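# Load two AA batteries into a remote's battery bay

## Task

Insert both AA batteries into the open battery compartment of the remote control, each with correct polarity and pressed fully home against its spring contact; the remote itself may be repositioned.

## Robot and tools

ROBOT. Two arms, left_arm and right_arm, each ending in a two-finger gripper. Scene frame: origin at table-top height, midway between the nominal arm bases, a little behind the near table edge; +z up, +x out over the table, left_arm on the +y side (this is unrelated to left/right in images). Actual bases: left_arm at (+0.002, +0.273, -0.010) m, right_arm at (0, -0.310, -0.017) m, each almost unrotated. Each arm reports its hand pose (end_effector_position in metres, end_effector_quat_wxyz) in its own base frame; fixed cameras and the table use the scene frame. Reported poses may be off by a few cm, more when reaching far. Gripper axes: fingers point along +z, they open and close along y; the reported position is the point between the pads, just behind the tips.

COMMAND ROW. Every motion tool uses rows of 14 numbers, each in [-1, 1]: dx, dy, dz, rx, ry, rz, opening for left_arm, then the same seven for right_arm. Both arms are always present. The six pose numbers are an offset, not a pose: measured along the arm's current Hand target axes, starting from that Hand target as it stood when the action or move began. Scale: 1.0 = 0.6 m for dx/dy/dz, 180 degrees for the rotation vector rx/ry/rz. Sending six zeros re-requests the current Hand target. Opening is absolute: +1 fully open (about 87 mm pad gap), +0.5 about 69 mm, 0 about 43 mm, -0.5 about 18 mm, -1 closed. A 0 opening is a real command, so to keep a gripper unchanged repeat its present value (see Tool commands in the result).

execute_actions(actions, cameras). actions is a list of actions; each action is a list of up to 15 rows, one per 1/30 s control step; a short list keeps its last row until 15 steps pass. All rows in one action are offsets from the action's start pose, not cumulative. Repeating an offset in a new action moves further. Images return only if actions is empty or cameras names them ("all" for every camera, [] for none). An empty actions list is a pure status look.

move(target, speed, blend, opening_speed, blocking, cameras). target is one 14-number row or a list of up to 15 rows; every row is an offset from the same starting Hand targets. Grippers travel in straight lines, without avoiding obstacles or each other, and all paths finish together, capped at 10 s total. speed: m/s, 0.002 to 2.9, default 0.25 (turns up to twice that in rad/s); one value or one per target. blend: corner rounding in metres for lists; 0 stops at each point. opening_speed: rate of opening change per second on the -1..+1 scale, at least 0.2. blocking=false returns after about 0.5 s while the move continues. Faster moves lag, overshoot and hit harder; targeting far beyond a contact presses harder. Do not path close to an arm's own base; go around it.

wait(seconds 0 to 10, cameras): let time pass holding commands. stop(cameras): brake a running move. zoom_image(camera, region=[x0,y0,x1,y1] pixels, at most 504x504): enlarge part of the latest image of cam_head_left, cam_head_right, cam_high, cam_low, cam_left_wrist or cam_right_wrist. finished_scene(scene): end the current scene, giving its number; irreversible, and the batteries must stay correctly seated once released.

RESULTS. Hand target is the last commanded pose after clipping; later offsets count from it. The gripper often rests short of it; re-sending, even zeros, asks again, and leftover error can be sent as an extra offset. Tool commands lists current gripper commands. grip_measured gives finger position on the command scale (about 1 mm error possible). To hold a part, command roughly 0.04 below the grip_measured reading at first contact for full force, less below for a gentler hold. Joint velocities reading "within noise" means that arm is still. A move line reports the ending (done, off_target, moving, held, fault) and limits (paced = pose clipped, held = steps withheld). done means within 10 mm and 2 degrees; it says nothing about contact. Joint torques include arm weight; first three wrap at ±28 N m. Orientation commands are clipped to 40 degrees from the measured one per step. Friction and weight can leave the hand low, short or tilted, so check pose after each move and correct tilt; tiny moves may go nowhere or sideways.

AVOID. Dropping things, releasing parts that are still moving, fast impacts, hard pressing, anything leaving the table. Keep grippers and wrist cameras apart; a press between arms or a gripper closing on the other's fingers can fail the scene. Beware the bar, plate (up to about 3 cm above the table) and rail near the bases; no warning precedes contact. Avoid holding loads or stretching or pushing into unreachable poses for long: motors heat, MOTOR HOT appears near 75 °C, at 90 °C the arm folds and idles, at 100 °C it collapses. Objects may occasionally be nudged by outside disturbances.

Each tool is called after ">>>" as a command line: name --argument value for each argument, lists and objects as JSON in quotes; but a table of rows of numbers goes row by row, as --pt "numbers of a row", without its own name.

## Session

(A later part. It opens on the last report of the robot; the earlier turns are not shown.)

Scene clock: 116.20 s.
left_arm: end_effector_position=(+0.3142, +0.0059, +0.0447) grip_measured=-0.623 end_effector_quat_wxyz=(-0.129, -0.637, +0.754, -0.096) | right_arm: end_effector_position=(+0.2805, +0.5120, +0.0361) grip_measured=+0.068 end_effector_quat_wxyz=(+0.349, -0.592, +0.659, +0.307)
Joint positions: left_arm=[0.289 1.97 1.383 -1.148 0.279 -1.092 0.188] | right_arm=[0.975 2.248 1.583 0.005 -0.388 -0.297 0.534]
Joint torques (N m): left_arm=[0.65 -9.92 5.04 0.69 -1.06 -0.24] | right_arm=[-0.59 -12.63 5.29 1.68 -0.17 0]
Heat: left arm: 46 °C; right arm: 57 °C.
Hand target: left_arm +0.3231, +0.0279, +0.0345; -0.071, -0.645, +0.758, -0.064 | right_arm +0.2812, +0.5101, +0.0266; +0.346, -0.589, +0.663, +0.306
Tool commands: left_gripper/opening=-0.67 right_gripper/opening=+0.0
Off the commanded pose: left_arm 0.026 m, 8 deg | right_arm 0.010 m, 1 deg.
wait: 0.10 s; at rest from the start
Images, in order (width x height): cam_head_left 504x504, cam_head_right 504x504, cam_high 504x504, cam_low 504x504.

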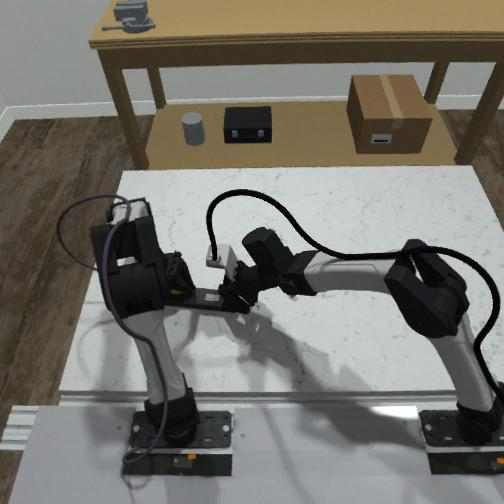

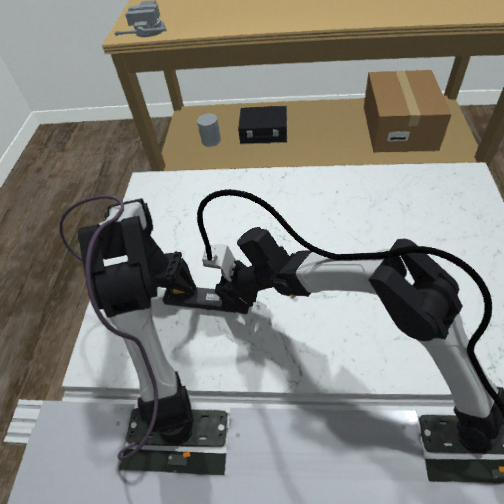

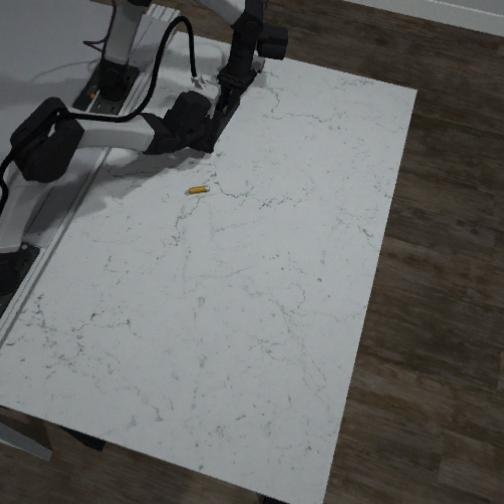

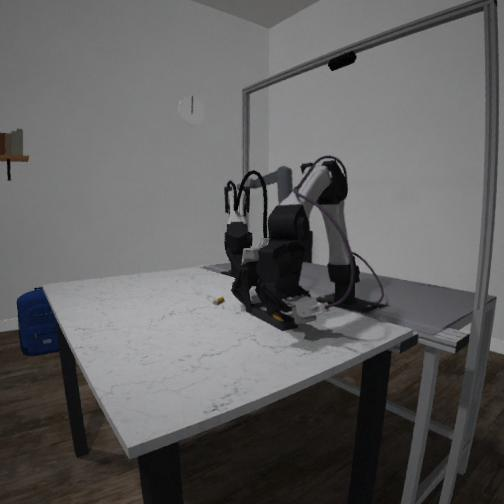

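>>> move --target '[-0.022,0,-0.0033, 0,0.0111,0, -0.68, 0,0,0,0,0,0,0.0]' --cameras '["cam_right_wrist", "cam_left_wrist"]' --speed 0.05

>>> zoom_image --camera "cam_left_wrist" --region '[220, 200, 420, 380]'

>>> zoom_image --camera "cam_right_wrist" --region '[320, 0, 420, 100]'

Scene clock: 117.70 s.
left_arm: end_effector_position=(+0.3134, +0.0109, +0.0451) grip_measured=-0.623 end_effector_quat_wxyz=(-0.132, -0.639, +0.750, -0.105) | right_arm: end_effector_position=(+0.2798, +0.5141, +0.0376) grip_measured=+0.068 end_effector_quat_wxyz=(+0.352, -0.591, +0.657, +0.309)
Joint positions: left_arm=[0.313 1.974 1.383 -1.151 0.295 -1.073 0.188] | right_arm=[0.978 2.248 1.583 0.014 -0.388 -0.294 0.534]
Joint torques (N m): left_arm=[2.22 -7.05 8.69 0.49 -0.96 0.02] | right_arm=[-0.81 -12.66 5.27 1.61 -0.16 -0.03]
Heat: left arm: 46 °C; right arm: 57 °C.
Hand target: left_arm +0.3253, +0.0410, +0.0340; -0.084, -0.644, +0.757, -0.076 | right_arm +0.2812, +0.5101, +0.0266; +0.346, -0.589, +0.663, +0.306
Off the commanded pose: left_arm 0.034 m, 6 deg | right_arm 0.012 m, 1 deg.
move: off_target (left_arm, right_arm)
Images, in order (width x height): cam_left_wrist 672x504, cam_right_wrist 672x504.

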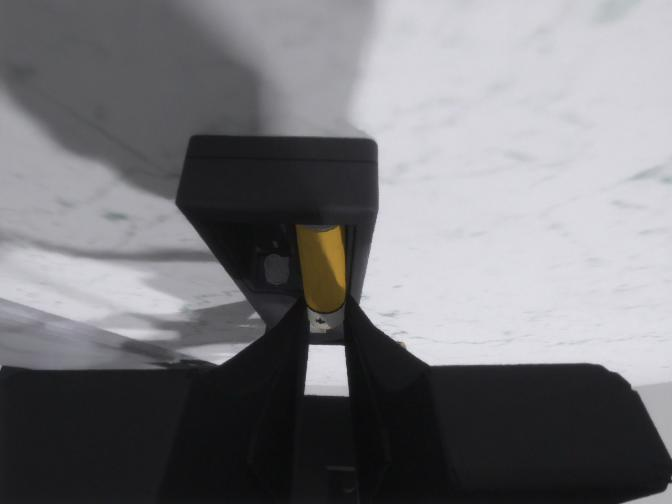

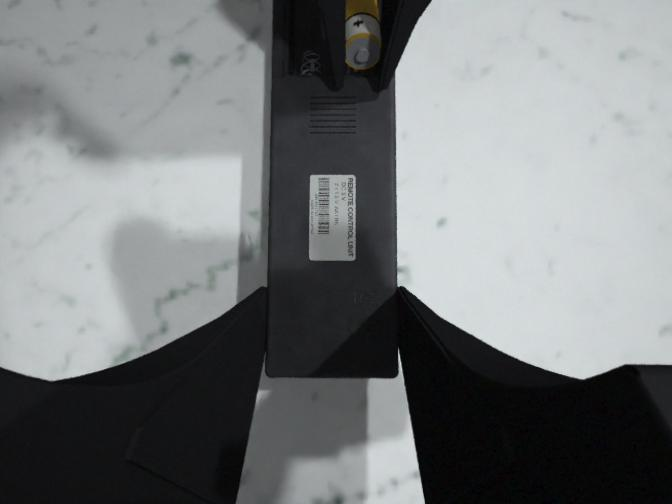

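Scaled by 2.520.

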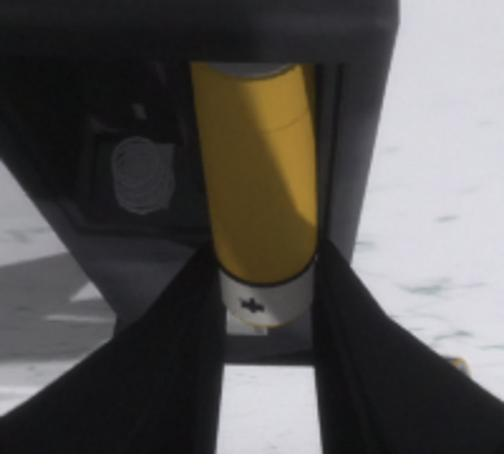

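Scaled by 5.040.

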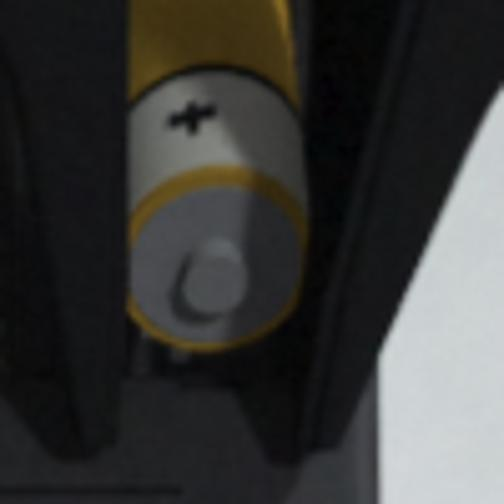

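>>> move --target '[-0.005,0,0.0132, 0,-0.03,0, -0.68, 0,0,0,0,0,0,0.0]' --cameras '["cam_right_wrist", "cam_left_wrist"]' --speed 0.05

>>> zoom_image --camera "cam_left_wrist" --region '[220, 200, 420, 380]'

>>> zoom_image --camera "cam_right_wrist" --region '[320, 0, 420, 100]'

Scene clock: 119.57 s.
left_arm: end_effector_position=(+0.3138, +0.0107, +0.0440) grip_measured=-0.623 end_effector_quat_wxyz=(-0.123, -0.638, +0.755, -0.091) | right_arm: end_effector_position=(+0.2797, +0.5140, +0.0362) grip_measured=+0.068 end_effector_quat_wxyz=(+0.351, -0.591, +0.657, +0.309)
Joint positions: left_arm=[0.297 1.968 1.383 -1.145 0.265 -1.085 0.188] | right_arm=[0.978 2.25 1.583 0.014 -0.388 -0.293 0.534]
Joint torques (N m): left_arm=[0.92 -9.18 4.81 0.95 -1.53 -0.24] | right_arm=[-0.83 -12.93 5.29 1.6 -0.17 -0.04]
Heat: left arm: 46 °C; right arm: 58 °C.
Hand target: left_arm +0.3255, +0.0421, +0.0256; -0.049, -0.647, +0.760, -0.045 | right_arm +0.2812, +0.5101, +0.0267; +0.346, -0.589, +0.663, +0.306
Off the commanded pose: left_arm 0.038 m, 10 deg | right_arm 0.010 m, 1 deg.
move: off_target (left_arm)
Images, in order (width x height): cam_left_wrist 672x504, cam_right_wrist 672x504.

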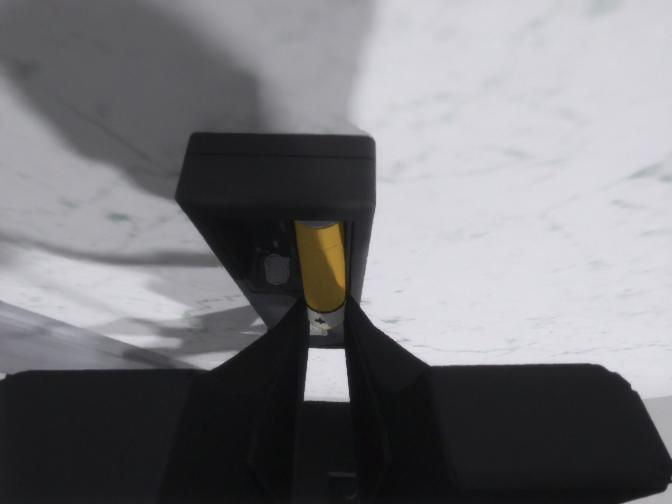

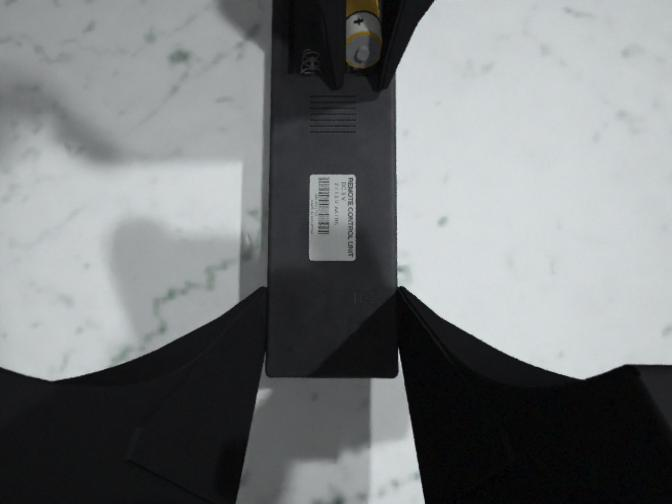

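Scaled by 2.520.

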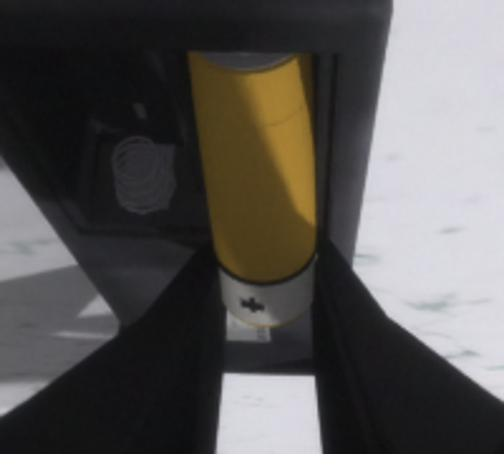

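Scaled by 5.040.

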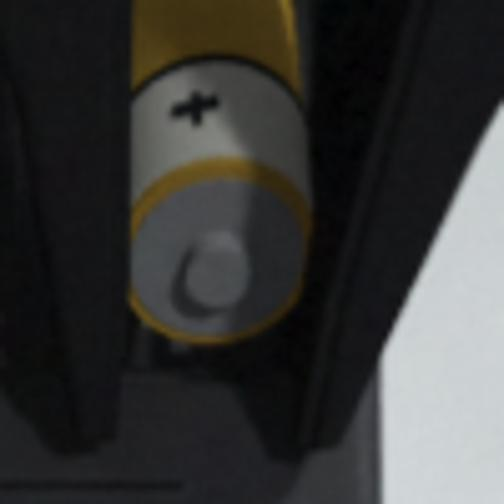

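>>> move --target '[0.0655,0.0093,-0.0207, 0,0.0528,0, -0.68, 0,0,0,0,0,0,0.0]' --cameras '["cam_right_wrist", "cam_left_wrist"]' --speed 0.06

>>> zoom_image --camera "cam_left_wrist" --region '[220, 200, 420, 380]'

>>> zoom_image --camera "cam_right_wrist" --region '[320, 0, 420, 100]'

Scene clock: 123.60 s.
left_arm: end_effector_position=(+0.3121, +0.0040, +0.0449) grip_measured=-0.623 end_effector_quat_wxyz=(-0.127, -0.637, +0.754, -0.103) | right_arm: end_effector_position=(+0.2797, +0.5140, +0.0362) grip_measured=+0.068 end_effector_quat_wxyz=(+0.351, -0.591, +0.657, +0.309)
Joint positions: left_arm=[0.29 1.954 1.359 -1.132 0.29 -1.09 0.188] | right_arm=[0.978 2.25 1.583 0.014 -0.388 -0.293 0.534]
Joint torques (N m): left_arm=[-0.2 -9.69 4.46 0.3 -0.13 -0.29] | right_arm=[-0.81 -12.92 5.29 1.6 -0.16 -0.04]
Heat: left arm: 46 °C; right arm: 59 °C.
Hand target: left_arm +0.3138, +0.0061, +0.0430; -0.112, -0.641, +0.753, -0.099 | right_arm +0.2812, +0.5101, +0.0267; +0.346, -0.589, +0.663, +0.306
Off the commanded pose: left_arm 0.003 m, 2 deg | right_arm 0.010 m, 1 deg.
move: done
Images, in order (width x height): cam_left_wrist 672x504, cam_right_wrist 672x504.

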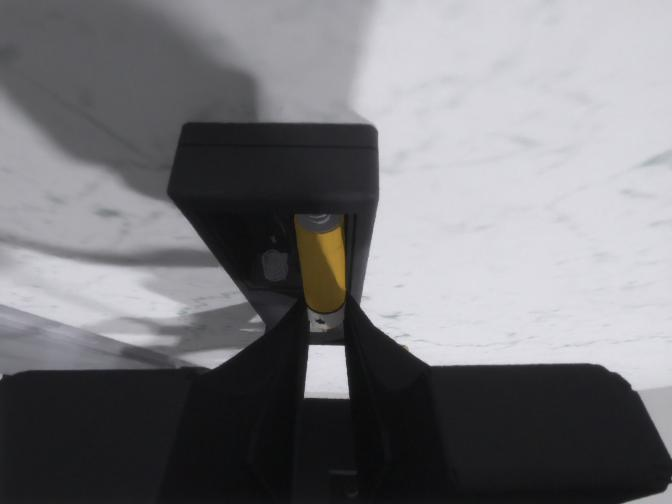

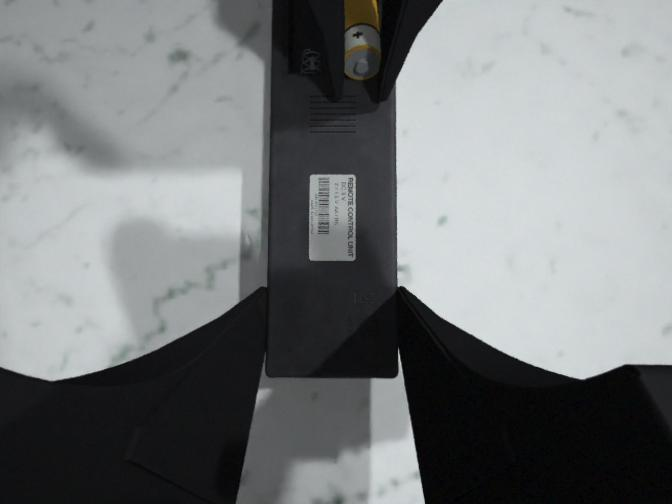

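Scaled by 2.520.

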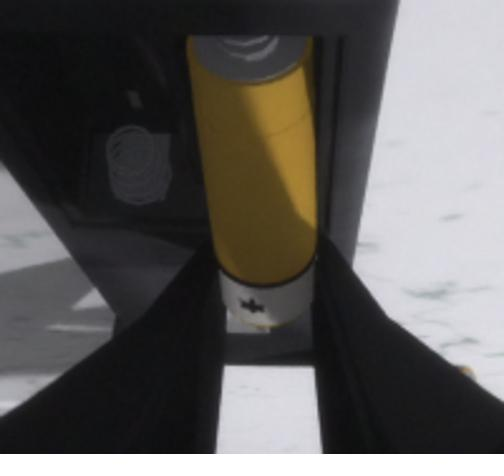

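Scaled by 5.040.

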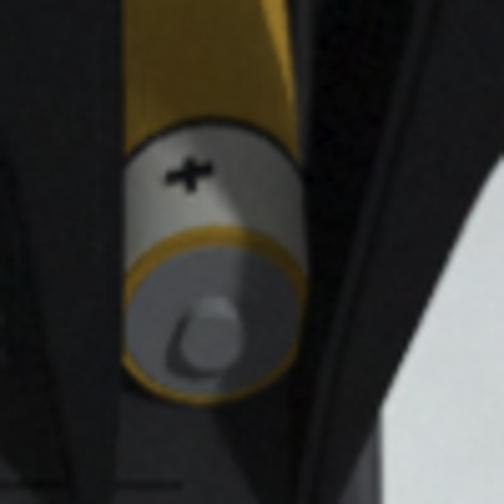

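>>> move --pt "0 0 0 0 0 0 -0.45 0 0 0 0 0 0 0.0" --pt "0.0033 0.003 -0.0083 0 0 0 -0.45 0 0 0 0 0 0 0.0" --cameras '["cam_right_wrist", "cam_left_wrist"]' --speed 0.06 --opening_speed 0.4

>>> zoom_image --camera "cam_left_wrist" --region '[220, 200, 420, 380]'

>>> zoom_image --camera "cam_right_wrist" --region '[320, 0, 420, 100]'

Scene clock: 129.07 s.
left_arm: end_effector_position=(+0.3120, +0.0035, +0.0456) grip_measured=-0.450 end_effector_quat_wxyz=(-0.127, -0.636, +0.754, -0.103) | right_arm: end_effector_position=(+0.2797, +0.5140, +0.0361) grip_measured=+0.068 end_effector_quat_wxyz=(+0.351, -0.591, +0.657, +0.309)
Joint positions: left_arm=[0.29 1.952 1.359 -1.133 0.292 -1.09 0.275] | right_arm=[0.978 2.25 1.583 0.014 -0.388 -0.293 0.534]
Joint torques (N m): left_arm=[-0.03 -10.61 4.72 0.17 -0.14 -0.24] | right_arm=[-0.81 -12.92 5.29 1.6 -0.17 -0.04]
Heat: left arm: 47 °C; right arm: 60 °C.
Hand target: left_arm +0.3120, +0.0061, +0.0483; -0.112, -0.641, +0.753, -0.099 | right_arm +0.2812, +0.5101, +0.0267; +0.346, -0.589, +0.663, +0.306
Off the commanded pose: left_arm 0.004 m, 2 deg | right_arm 0.010 m, 1 deg.
move: done
Images, in order (width x height): cam_left_wrist 672x504, cam_right_wrist 672x504.

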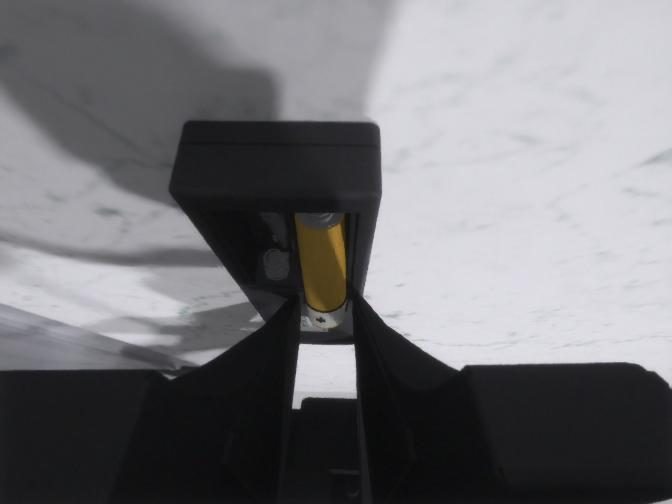

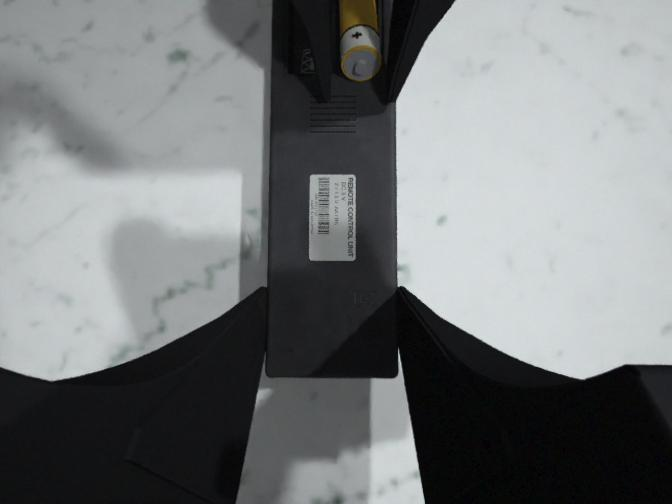

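Scaled by 2.520.

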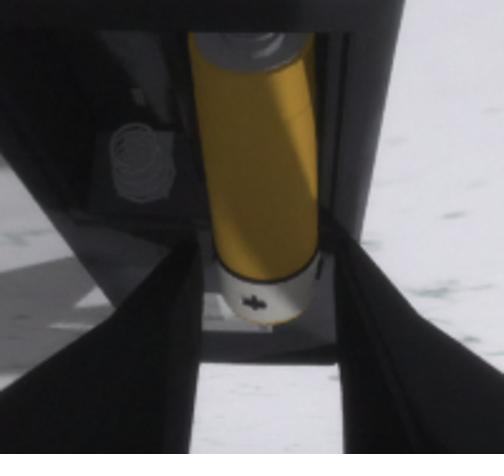

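Scaled by 5.040.

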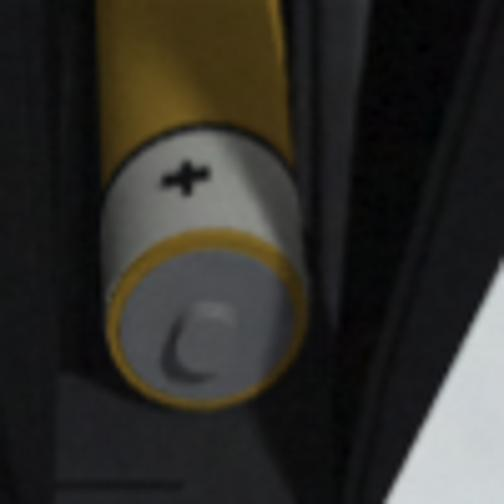

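>>> move --target '[0.0033,0,-0.01, 0,0,0, -0.45, 0,0,0,0,0,0,0.0]' --cameras '[]' --speed 0.06

Scene clock: 130.07 s.
left_arm: end_effector_position=(+0.3121, +0.0030, +0.0461) grip_measured=-0.450 end_effector_quat_wxyz=(-0.127, -0.636, +0.754, -0.103) | right_arm: end_effector_position=(+0.2797, +0.5140, +0.0361) grip_measured=+0.068 end_effector_quat_wxyz=(+0.351, -0.591, +0.657, +0.309)
Joint positions: left_arm=[0.288 1.951 1.359 -1.134 0.292 -1.091 0.275] | right_arm=[0.978 2.25 1.583 0.014 -0.388 -0.293 0.534]
Joint torques (N m): left_arm=[0.01 -11.43 6.13 -0.04 -0.15 -0.27] | right_arm=[-0.83 -12.92 5.3 1.6 -0.16 -0.04]
Heat: left arm: 47 °C; right arm: 60 °C.
Hand target: left_arm +0.3119, +0.0059, +0.0547; -0.112, -0.641, +0.753, -0.099 | right_arm +0.2812, +0.5101, +0.0267; +0.346, -0.589, +0.663, +0.306
Off the commanded pose: left_arm 0.009 m, 2 deg | right_arm 0.010 m, 1 deg.
move: done
No camera images: "cameras" was empty.

>>> move --target '[0.0,0,-0.006, 0,0,0, -0.45, 0,0,0,0,0,0,0.0]' --cameras '[]' --speed 0.06

Scene clock: 131.10 s.
left_arm: end_effector_position=(+0.3096, +0.0025, +0.0466) grip_measured=-0.450 end_effector_quat_wxyz=(-0.132, -0.637, +0.753, -0.101) | right_arm: end_effector_position=(+0.2797, +0.5140, +0.0361) grip_measured=+0.068 end_effector_quat_wxyz=(+0.351, -0.591, +0.657, +0.309)
Joint positions: left_arm=[0.288 1.951 1.359 -1.145 0.29 -1.091 0.275] | right_arm=[0.978 2.25 1.583 0.014 -0.388 -0.293 0.534]
Joint torques (N m): left_arm=[0.32 -11.37 6.95 -0.08 -0.11 -0.25] | right_arm=[-0.81 -12.92 5.3 1.6 -0.17 -0.04]
Heat: left arm: 47 °C; right arm: 60 °C.
Hand target: left_arm +0.3121, +0.0070, +0.0581; -0.111, -0.641, +0.753, -0.099 | right_arm +0.2812, +0.5101, +0.0267; +0.346, -0.589, +0.663, +0.306
Off the commanded pose: left_arm 0.013 m, 2 deg | right_arm 0.010 m, 1 deg.
move: off_target (left_arm)
No camera images: "cameras" was empty.

>>> move --target '[0.0,0,-0.012, 0,0,0, -0.45, 0,0,0,0,0,0,0.0]' --cameras '["cam_left_wrist","cam_right_wrist"]' --speed 0.06

>>> zoom_image --camera "cam_left_wrist" --region '[220, 200, 420, 380]'

>>> zoom_image --camera "cam_right_wrist" --region '[320, 0, 420, 100]'

Scene clock: 132.43 s.
left_arm: end_effector_position=(+0.3041, +0.0011, +0.0500) grip_measured=-0.450 end_effector_quat_wxyz=(-0.140, -0.637, +0.752, -0.096) | right_arm: end_effector_position=(+0.2797, +0.5140, +0.0361) grip_measured=+0.068 end_effector_quat_wxyz=(+0.351, -0.591, +0.657, +0.309)
Joint positions: left_arm=[0.288 1.944 1.359 -1.172 0.289 -1.091 0.275] | right_arm=[0.978 2.25 1.583 0.014 -0.388 -0.293 0.534]
Joint torques (N m): left_arm=[0.59 -11.29 9.17 -0.14 -0.12 -0.16] | right_arm=[-0.81 -12.92 5.29 1.6 -0.17 -0.04]
Heat: left arm: 47 °C; right arm: 60 °C.
Hand target: left_arm +0.3124, +0.0091, +0.0650; -0.111, -0.641, +0.753, -0.099 | right_arm +0.2812, +0.5101, +0.0267; +0.346, -0.589, +0.663, +0.306
Off the commanded pose: left_arm 0.019 m, 3 deg | right_arm 0.010 m, 1 deg.
move: off_target (left_arm)
Images, in order (width x height): cam_left_wrist 672x504, cam_right_wrist 672x504.

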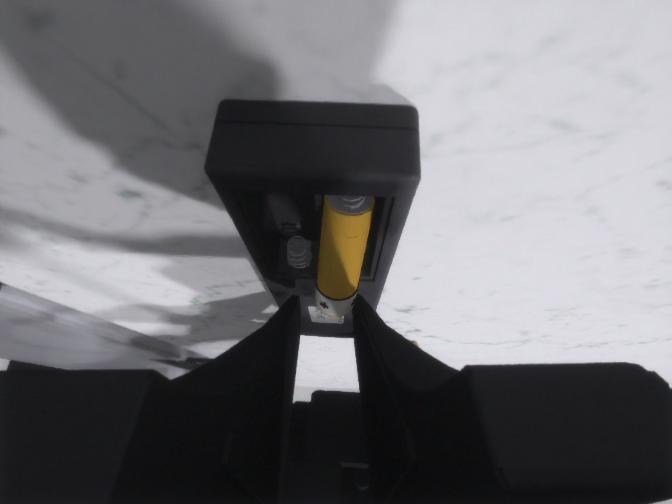

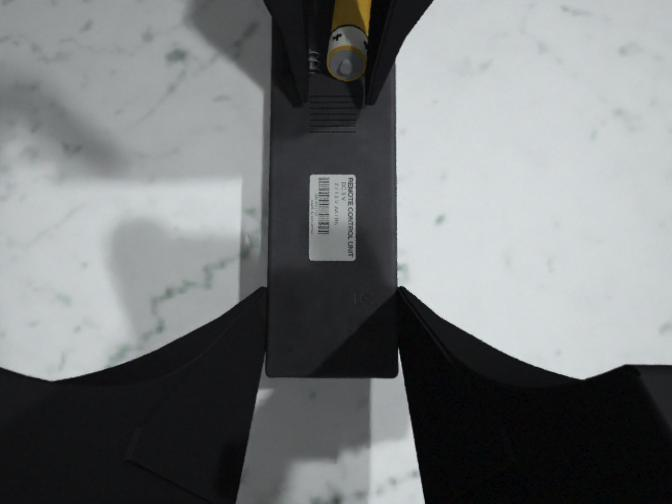

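Scaled by 2.520.

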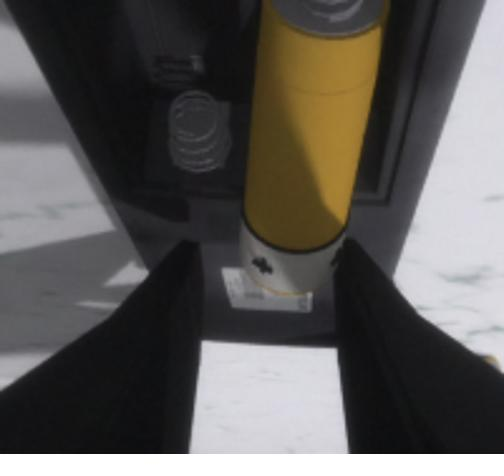

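Scaled by 5.040.

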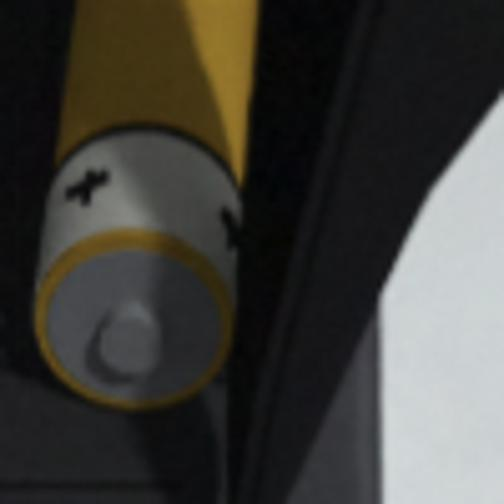

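>>> move --target '[0.0174,-0.0033,-0.0295, 0,0,0, -0.3, 0,0,0,0,0,0,0.0]' --cameras '["cam_left_wrist","cam_right_wrist"]' --speed 0.1

>>> zoom_image --camera "cam_left_wrist" --region '[220, 200, 420, 380]'

>>> zoom_image --camera "cam_right_wrist" --region '[320, 0, 420, 100]'

Scene clock: 134.60 s.
left_arm: end_effector_position=(+0.3068, -0.0004, +0.0713) grip_measured=-0.300 end_effector_quat_wxyz=(-0.137, -0.637, +0.753, -0.097) | right_arm: end_effector_position=(+0.2797, +0.5140, +0.0361) grip_measured=+0.068 end_effector_quat_wxyz=(+0.351, -0.591, +0.657, +0.309)
Joint positions: left_arm=[0.281 1.92 1.417 -1.244 0.289 -1.098 0.35] | right_arm=[0.978 2.25 1.583 0.014 -0.388 -0.293 0.534]
Joint torques (N m): left_arm=[-0.09 -10.97 8.95 -0.12 -0.07 -0.26] | right_arm=[-0.83 -12.92 5.29 1.6 -0.16 -0.04]
Heat: left arm: 47 °C; right arm: 60 °C.
Hand target: left_arm +0.3135, +0.0041, +0.0851; -0.111, -0.641, +0.753, -0.099 | right_arm +0.2812, +0.5101, +0.0267; +0.346, -0.589, +0.663, +0.306
Off the commanded pose: left_arm 0.016 m, 3 deg | right_arm 0.010 m, 1 deg.
move: off_target (left_arm)
Images, in order (width x height): cam_left_wrist 672x504, cam_right_wrist 672x504.

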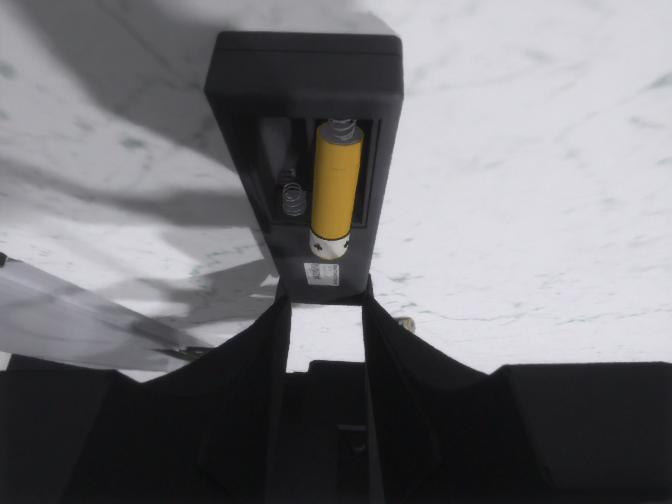

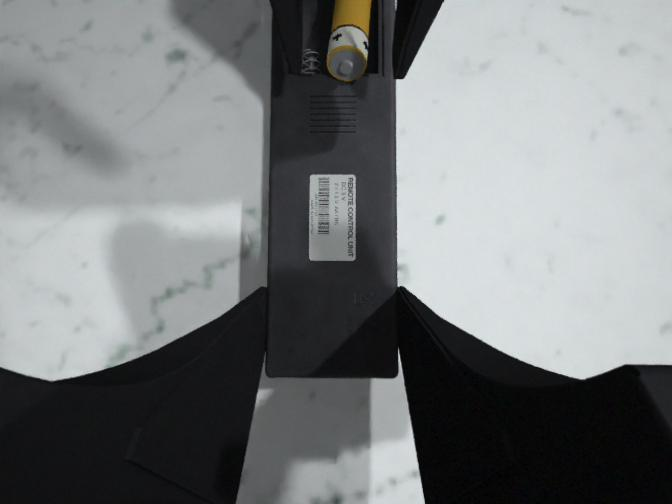

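Scaled by 2.520.

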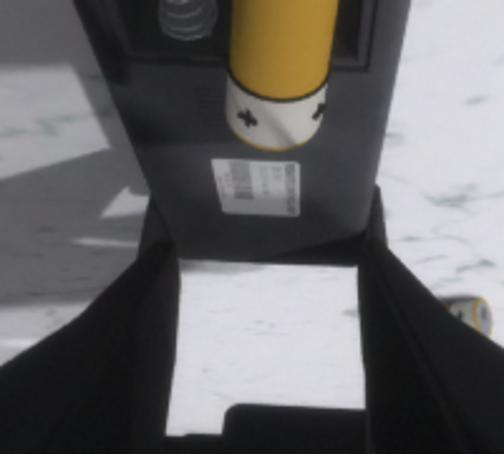

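Scaled by 5.040.

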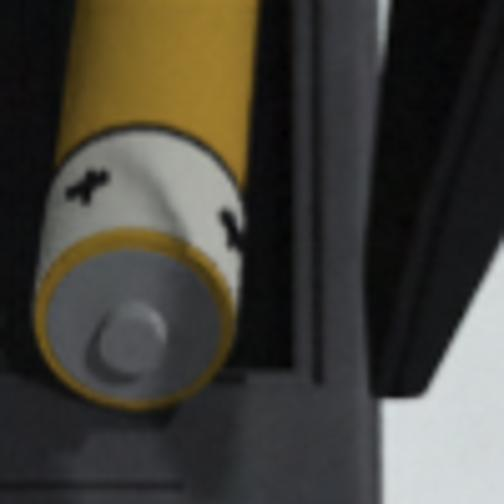

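>>> move --target '[-0.0173,-0.0022,0.0558, 0,0,0, -0.15, 0,0,0,0,0,0,0.0]' --cameras '["cam_left_wrist","cam_right_wrist"]' --speed 0.06

>>> zoom_image --camera "cam_left_wrist" --region '[220, 200, 420, 380]'

>>> zoom_image --camera "cam_right_wrist" --region '[320, 0, 420, 100]'

Scene clock: 138.60 s.
left_arm: end_effector_position=(+0.3150, +0.0020, +0.0538) grip_measured=-0.150 end_effector_quat_wxyz=(-0.115, -0.636, +0.756, -0.107) | right_arm: end_effector_position=(+0.2797, +0.5140, +0.0361) grip_measured=+0.068 end_effector_quat_wxyz=(+0.351, -0.591, +0.657, +0.309)
Joint positions: left_arm=[0.281 1.926 1.365 -1.136 0.289 -1.099 0.425] | right_arm=[0.978 2.25 1.583 0.014 -0.388 -0.293 0.534]
Joint torques (N m): left_arm=[-0.13 -7.82 5.59 0.14 -0.13 -0.27] | right_arm=[-0.81 -12.92 5.29 1.6 -0.17 -0.04]
Heat: left arm: 48 °C; right arm: 61 °C.
Hand target: left_arm +0.3150, +0.0039, +0.0500; -0.111, -0.641, +0.753, -0.099 | right_arm +0.2812, +0.5101, +0.0267; +0.346, -0.589, +0.663, +0.306
Off the commanded pose: left_arm 0.004 m, 1 deg | right_arm 0.010 m, 1 deg.
move: done
Images, in order (width x height): cam_left_wrist 672x504, cam_right_wrist 672x504.

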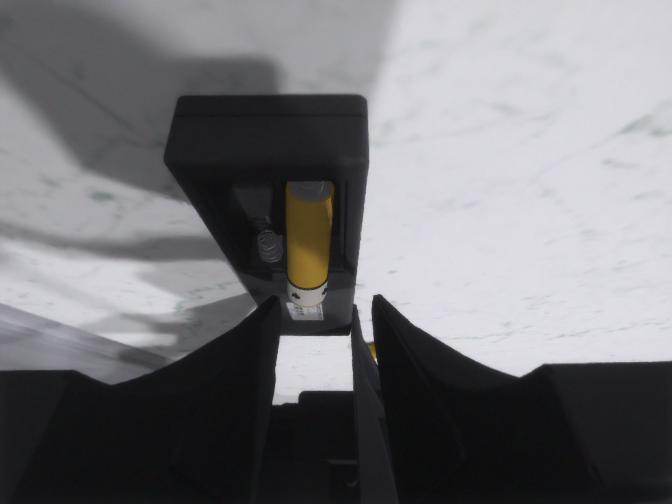

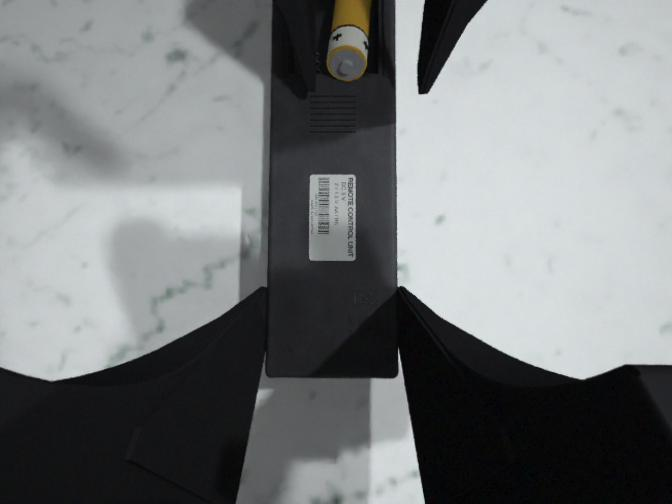

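Scaled by 2.520.

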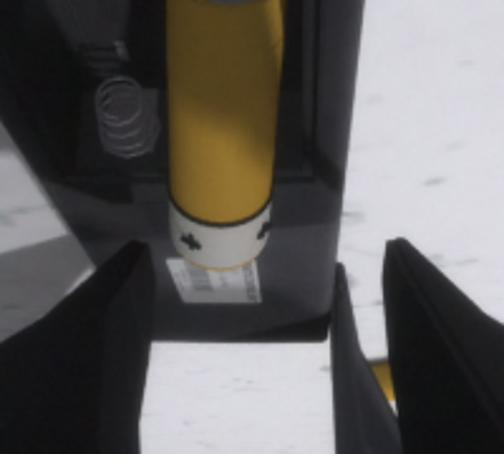

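Scaled by 5.040.

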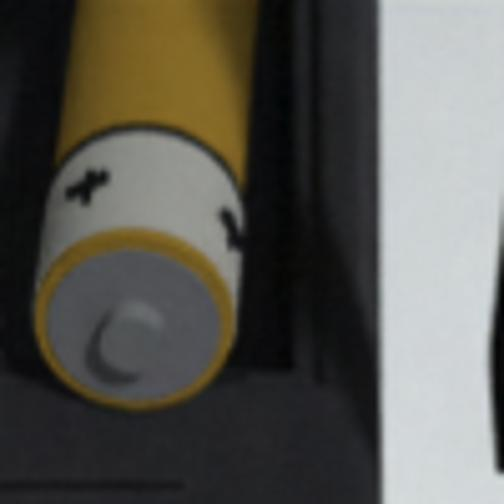

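>>> move --target '[-0.003,0.0083,0.0096, 0,0,0, -0.15, 0,0,0,0,0,0,0.0]' --cameras '["cam_left_wrist","cam_right_wrist"]' --speed 0.06

>>> zoom_image --camera "cam_left_wrist" --region '[220, 200, 420, 380]'

>>> zoom_image --camera "cam_right_wrist" --region '[300, 0, 440, 110]'

Scene clock: 140.57 s.
left_arm: end_effector_position=(+0.3103, +0.0006, +0.0458) grip_measured=-0.150 end_effector_quat_wxyz=(-0.119, -0.636, +0.755, -0.105) | right_arm: end_effector_position=(+0.2797, +0.5140, +0.0361) grip_measured=+0.068 end_effector_quat_wxyz=(+0.351, -0.591, +0.657, +0.309)
Joint positions: left_arm=[0.281 1.926 1.329 -1.109 0.289 -1.099 0.425] | right_arm=[0.978 2.25 1.583 0.014 -0.388 -0.293 0.534]
Joint torques (N m): left_arm=[0.35 -8.44 5.45 0.16 -0.15 -0.16] | right_arm=[-0.81 -12.92 5.29 1.6 -0.17 -0.04]
Heat: left arm: 47 °C; right arm: 61 °C.
Hand target: left_arm +0.3102, +0.0047, +0.0440; -0.111, -0.641, +0.753, -0.099 | right_arm +0.2812, +0.5101, +0.0267; +0.346, -0.589, +0.663, +0.306
Off the commanded pose: left_arm 0.005 m, 1 deg | right_arm 0.010 m, 1 deg.
move: done
Images, in order (width x height): cam_left_wrist 672x504, cam_right_wrist 672x504.

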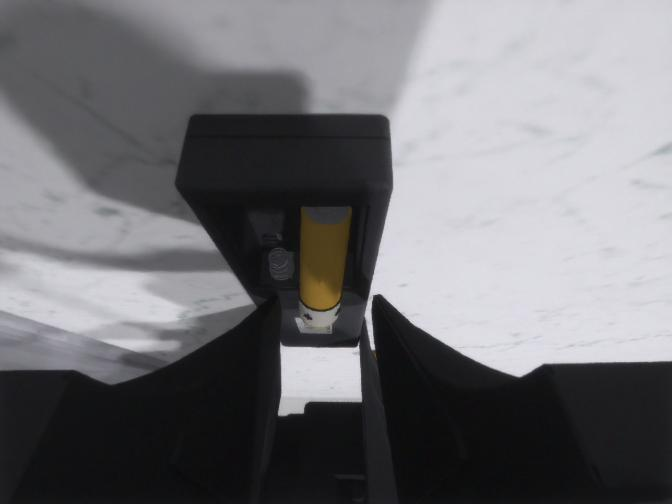

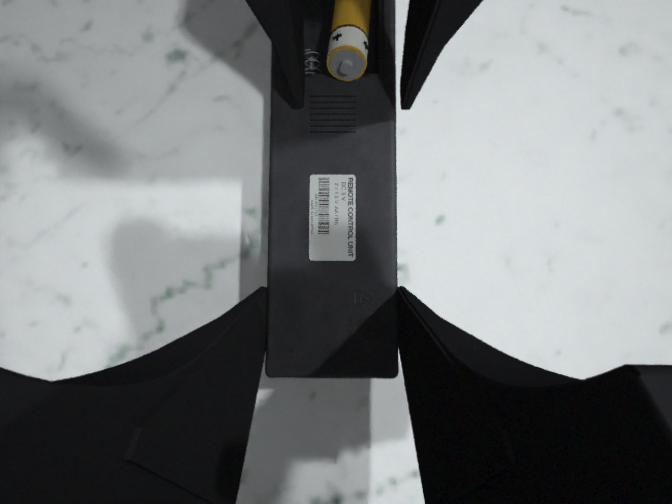

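Scaled by 2.520.

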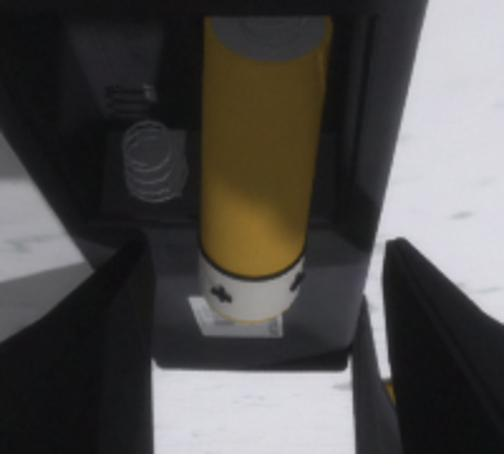

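Scaled by 3.600.

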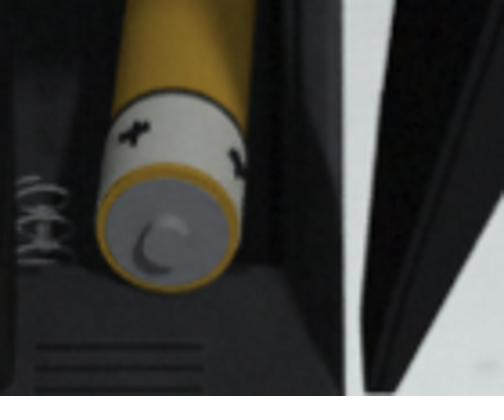

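>>> wait --seconds 0.1 --cameras '["cam_head_left", "cam_head_right", "cam_high", "cam_low", "cam_right_wrist", "cam_left_wrist"]'

>>> zoom_image --camera "cam_low" --region '[225, 260, 305, 340]'

>>> zoom_image --camera "cam_right_wrist" --region '[230, 0, 490, 130]'

>>> zoom_image --camera "cam_head_right" --region '[150, 250, 230, 320]'

Scene clock: 145.23 s.
left_arm: end_effector_position=(+0.3103, +0.0006, +0.0458) grip_measured=-0.150 end_effector_quat_wxyz=(-0.118, -0.636, +0.755, -0.105) | right_arm: end_effector_position=(+0.2797, +0.5140, +0.0361) grip_measured=+0.068 end_effector_quat_wxyz=(+0.351, -0.591, +0.657, +0.309)
Joint positions: left_arm=[0.281 1.926 1.329 -1.109 0.289 -1.099 0.425] | right_arm=[0.978 2.25 1.583 0.014 -0.388 -0.293 0.534]
Joint torques (N m): left_arm=[0.38 -8.5 5.44 0.18 -0.16 -0.18] | right_arm=[-0.81 -12.92 5.29 1.6 -0.16 -0.04]
Heat: left arm: 47 °C; right arm: 62 °C.
Hand target: left_arm +0.3102, +0.0047, +0.0440; -0.111, -0.641, +0.753, -0.099 | right_arm +0.2812, +0.5101, +0.0267; +0.346, -0.589, +0.663, +0.306
Tool commands: left_gripper/opening=-0.15 right_gripper/opening=+0.0
Off the commanded pose: left_arm 0.005 m, 1 deg | right_arm 0.010 m, 1 deg.
wait: 0.10 s; at rest from the start

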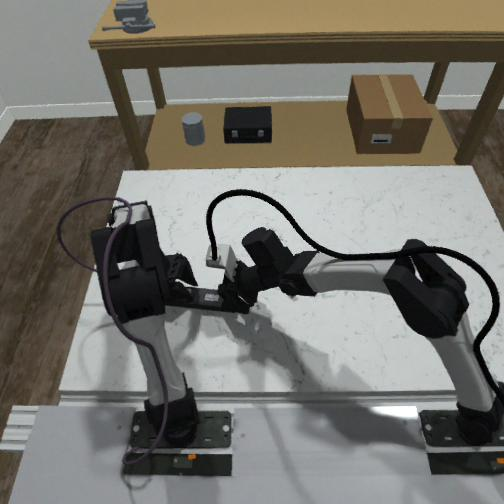

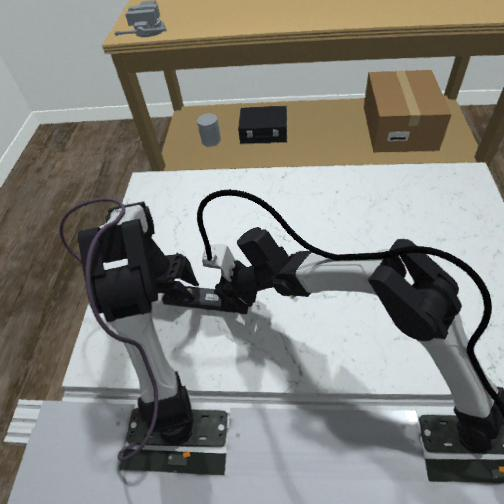

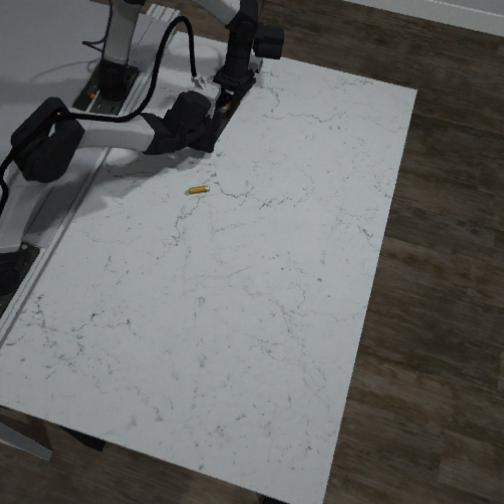

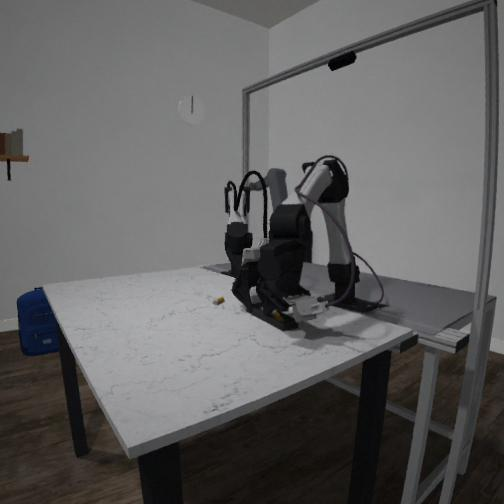

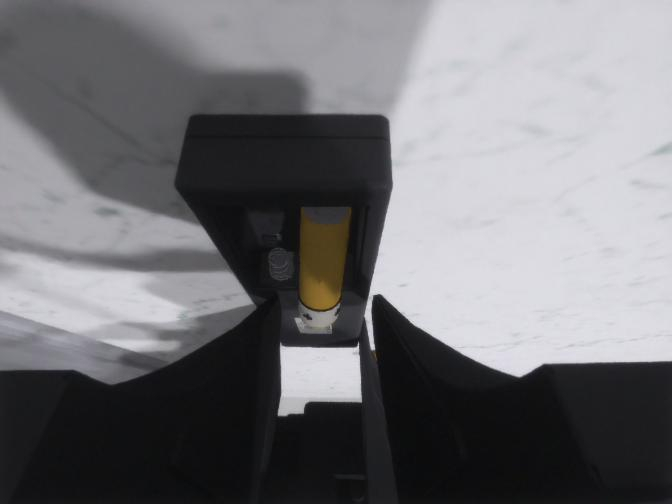

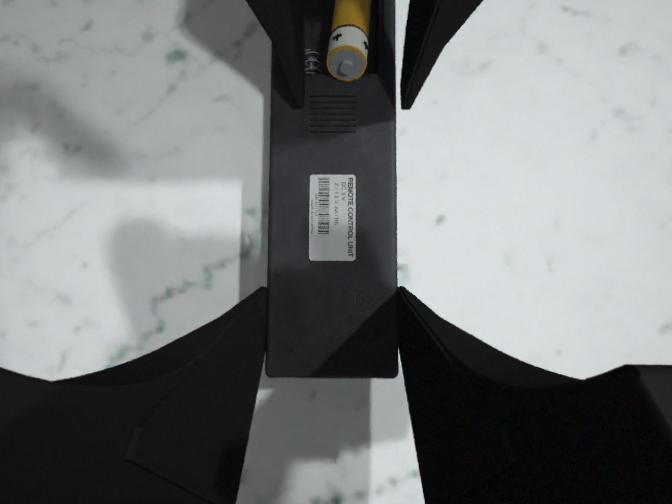

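Scaled by 6.300.

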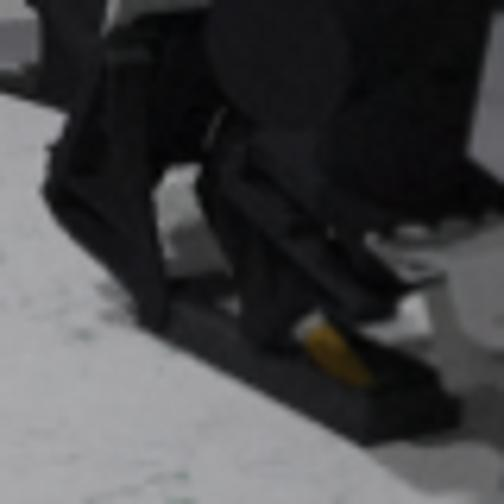

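Scaled by 1.938.

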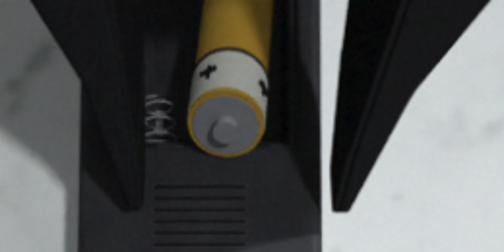

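Scaled by 6.300.

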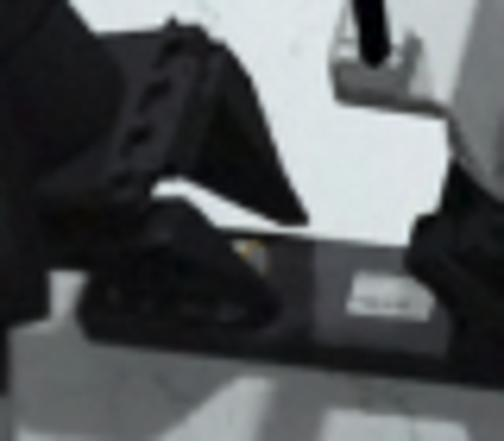

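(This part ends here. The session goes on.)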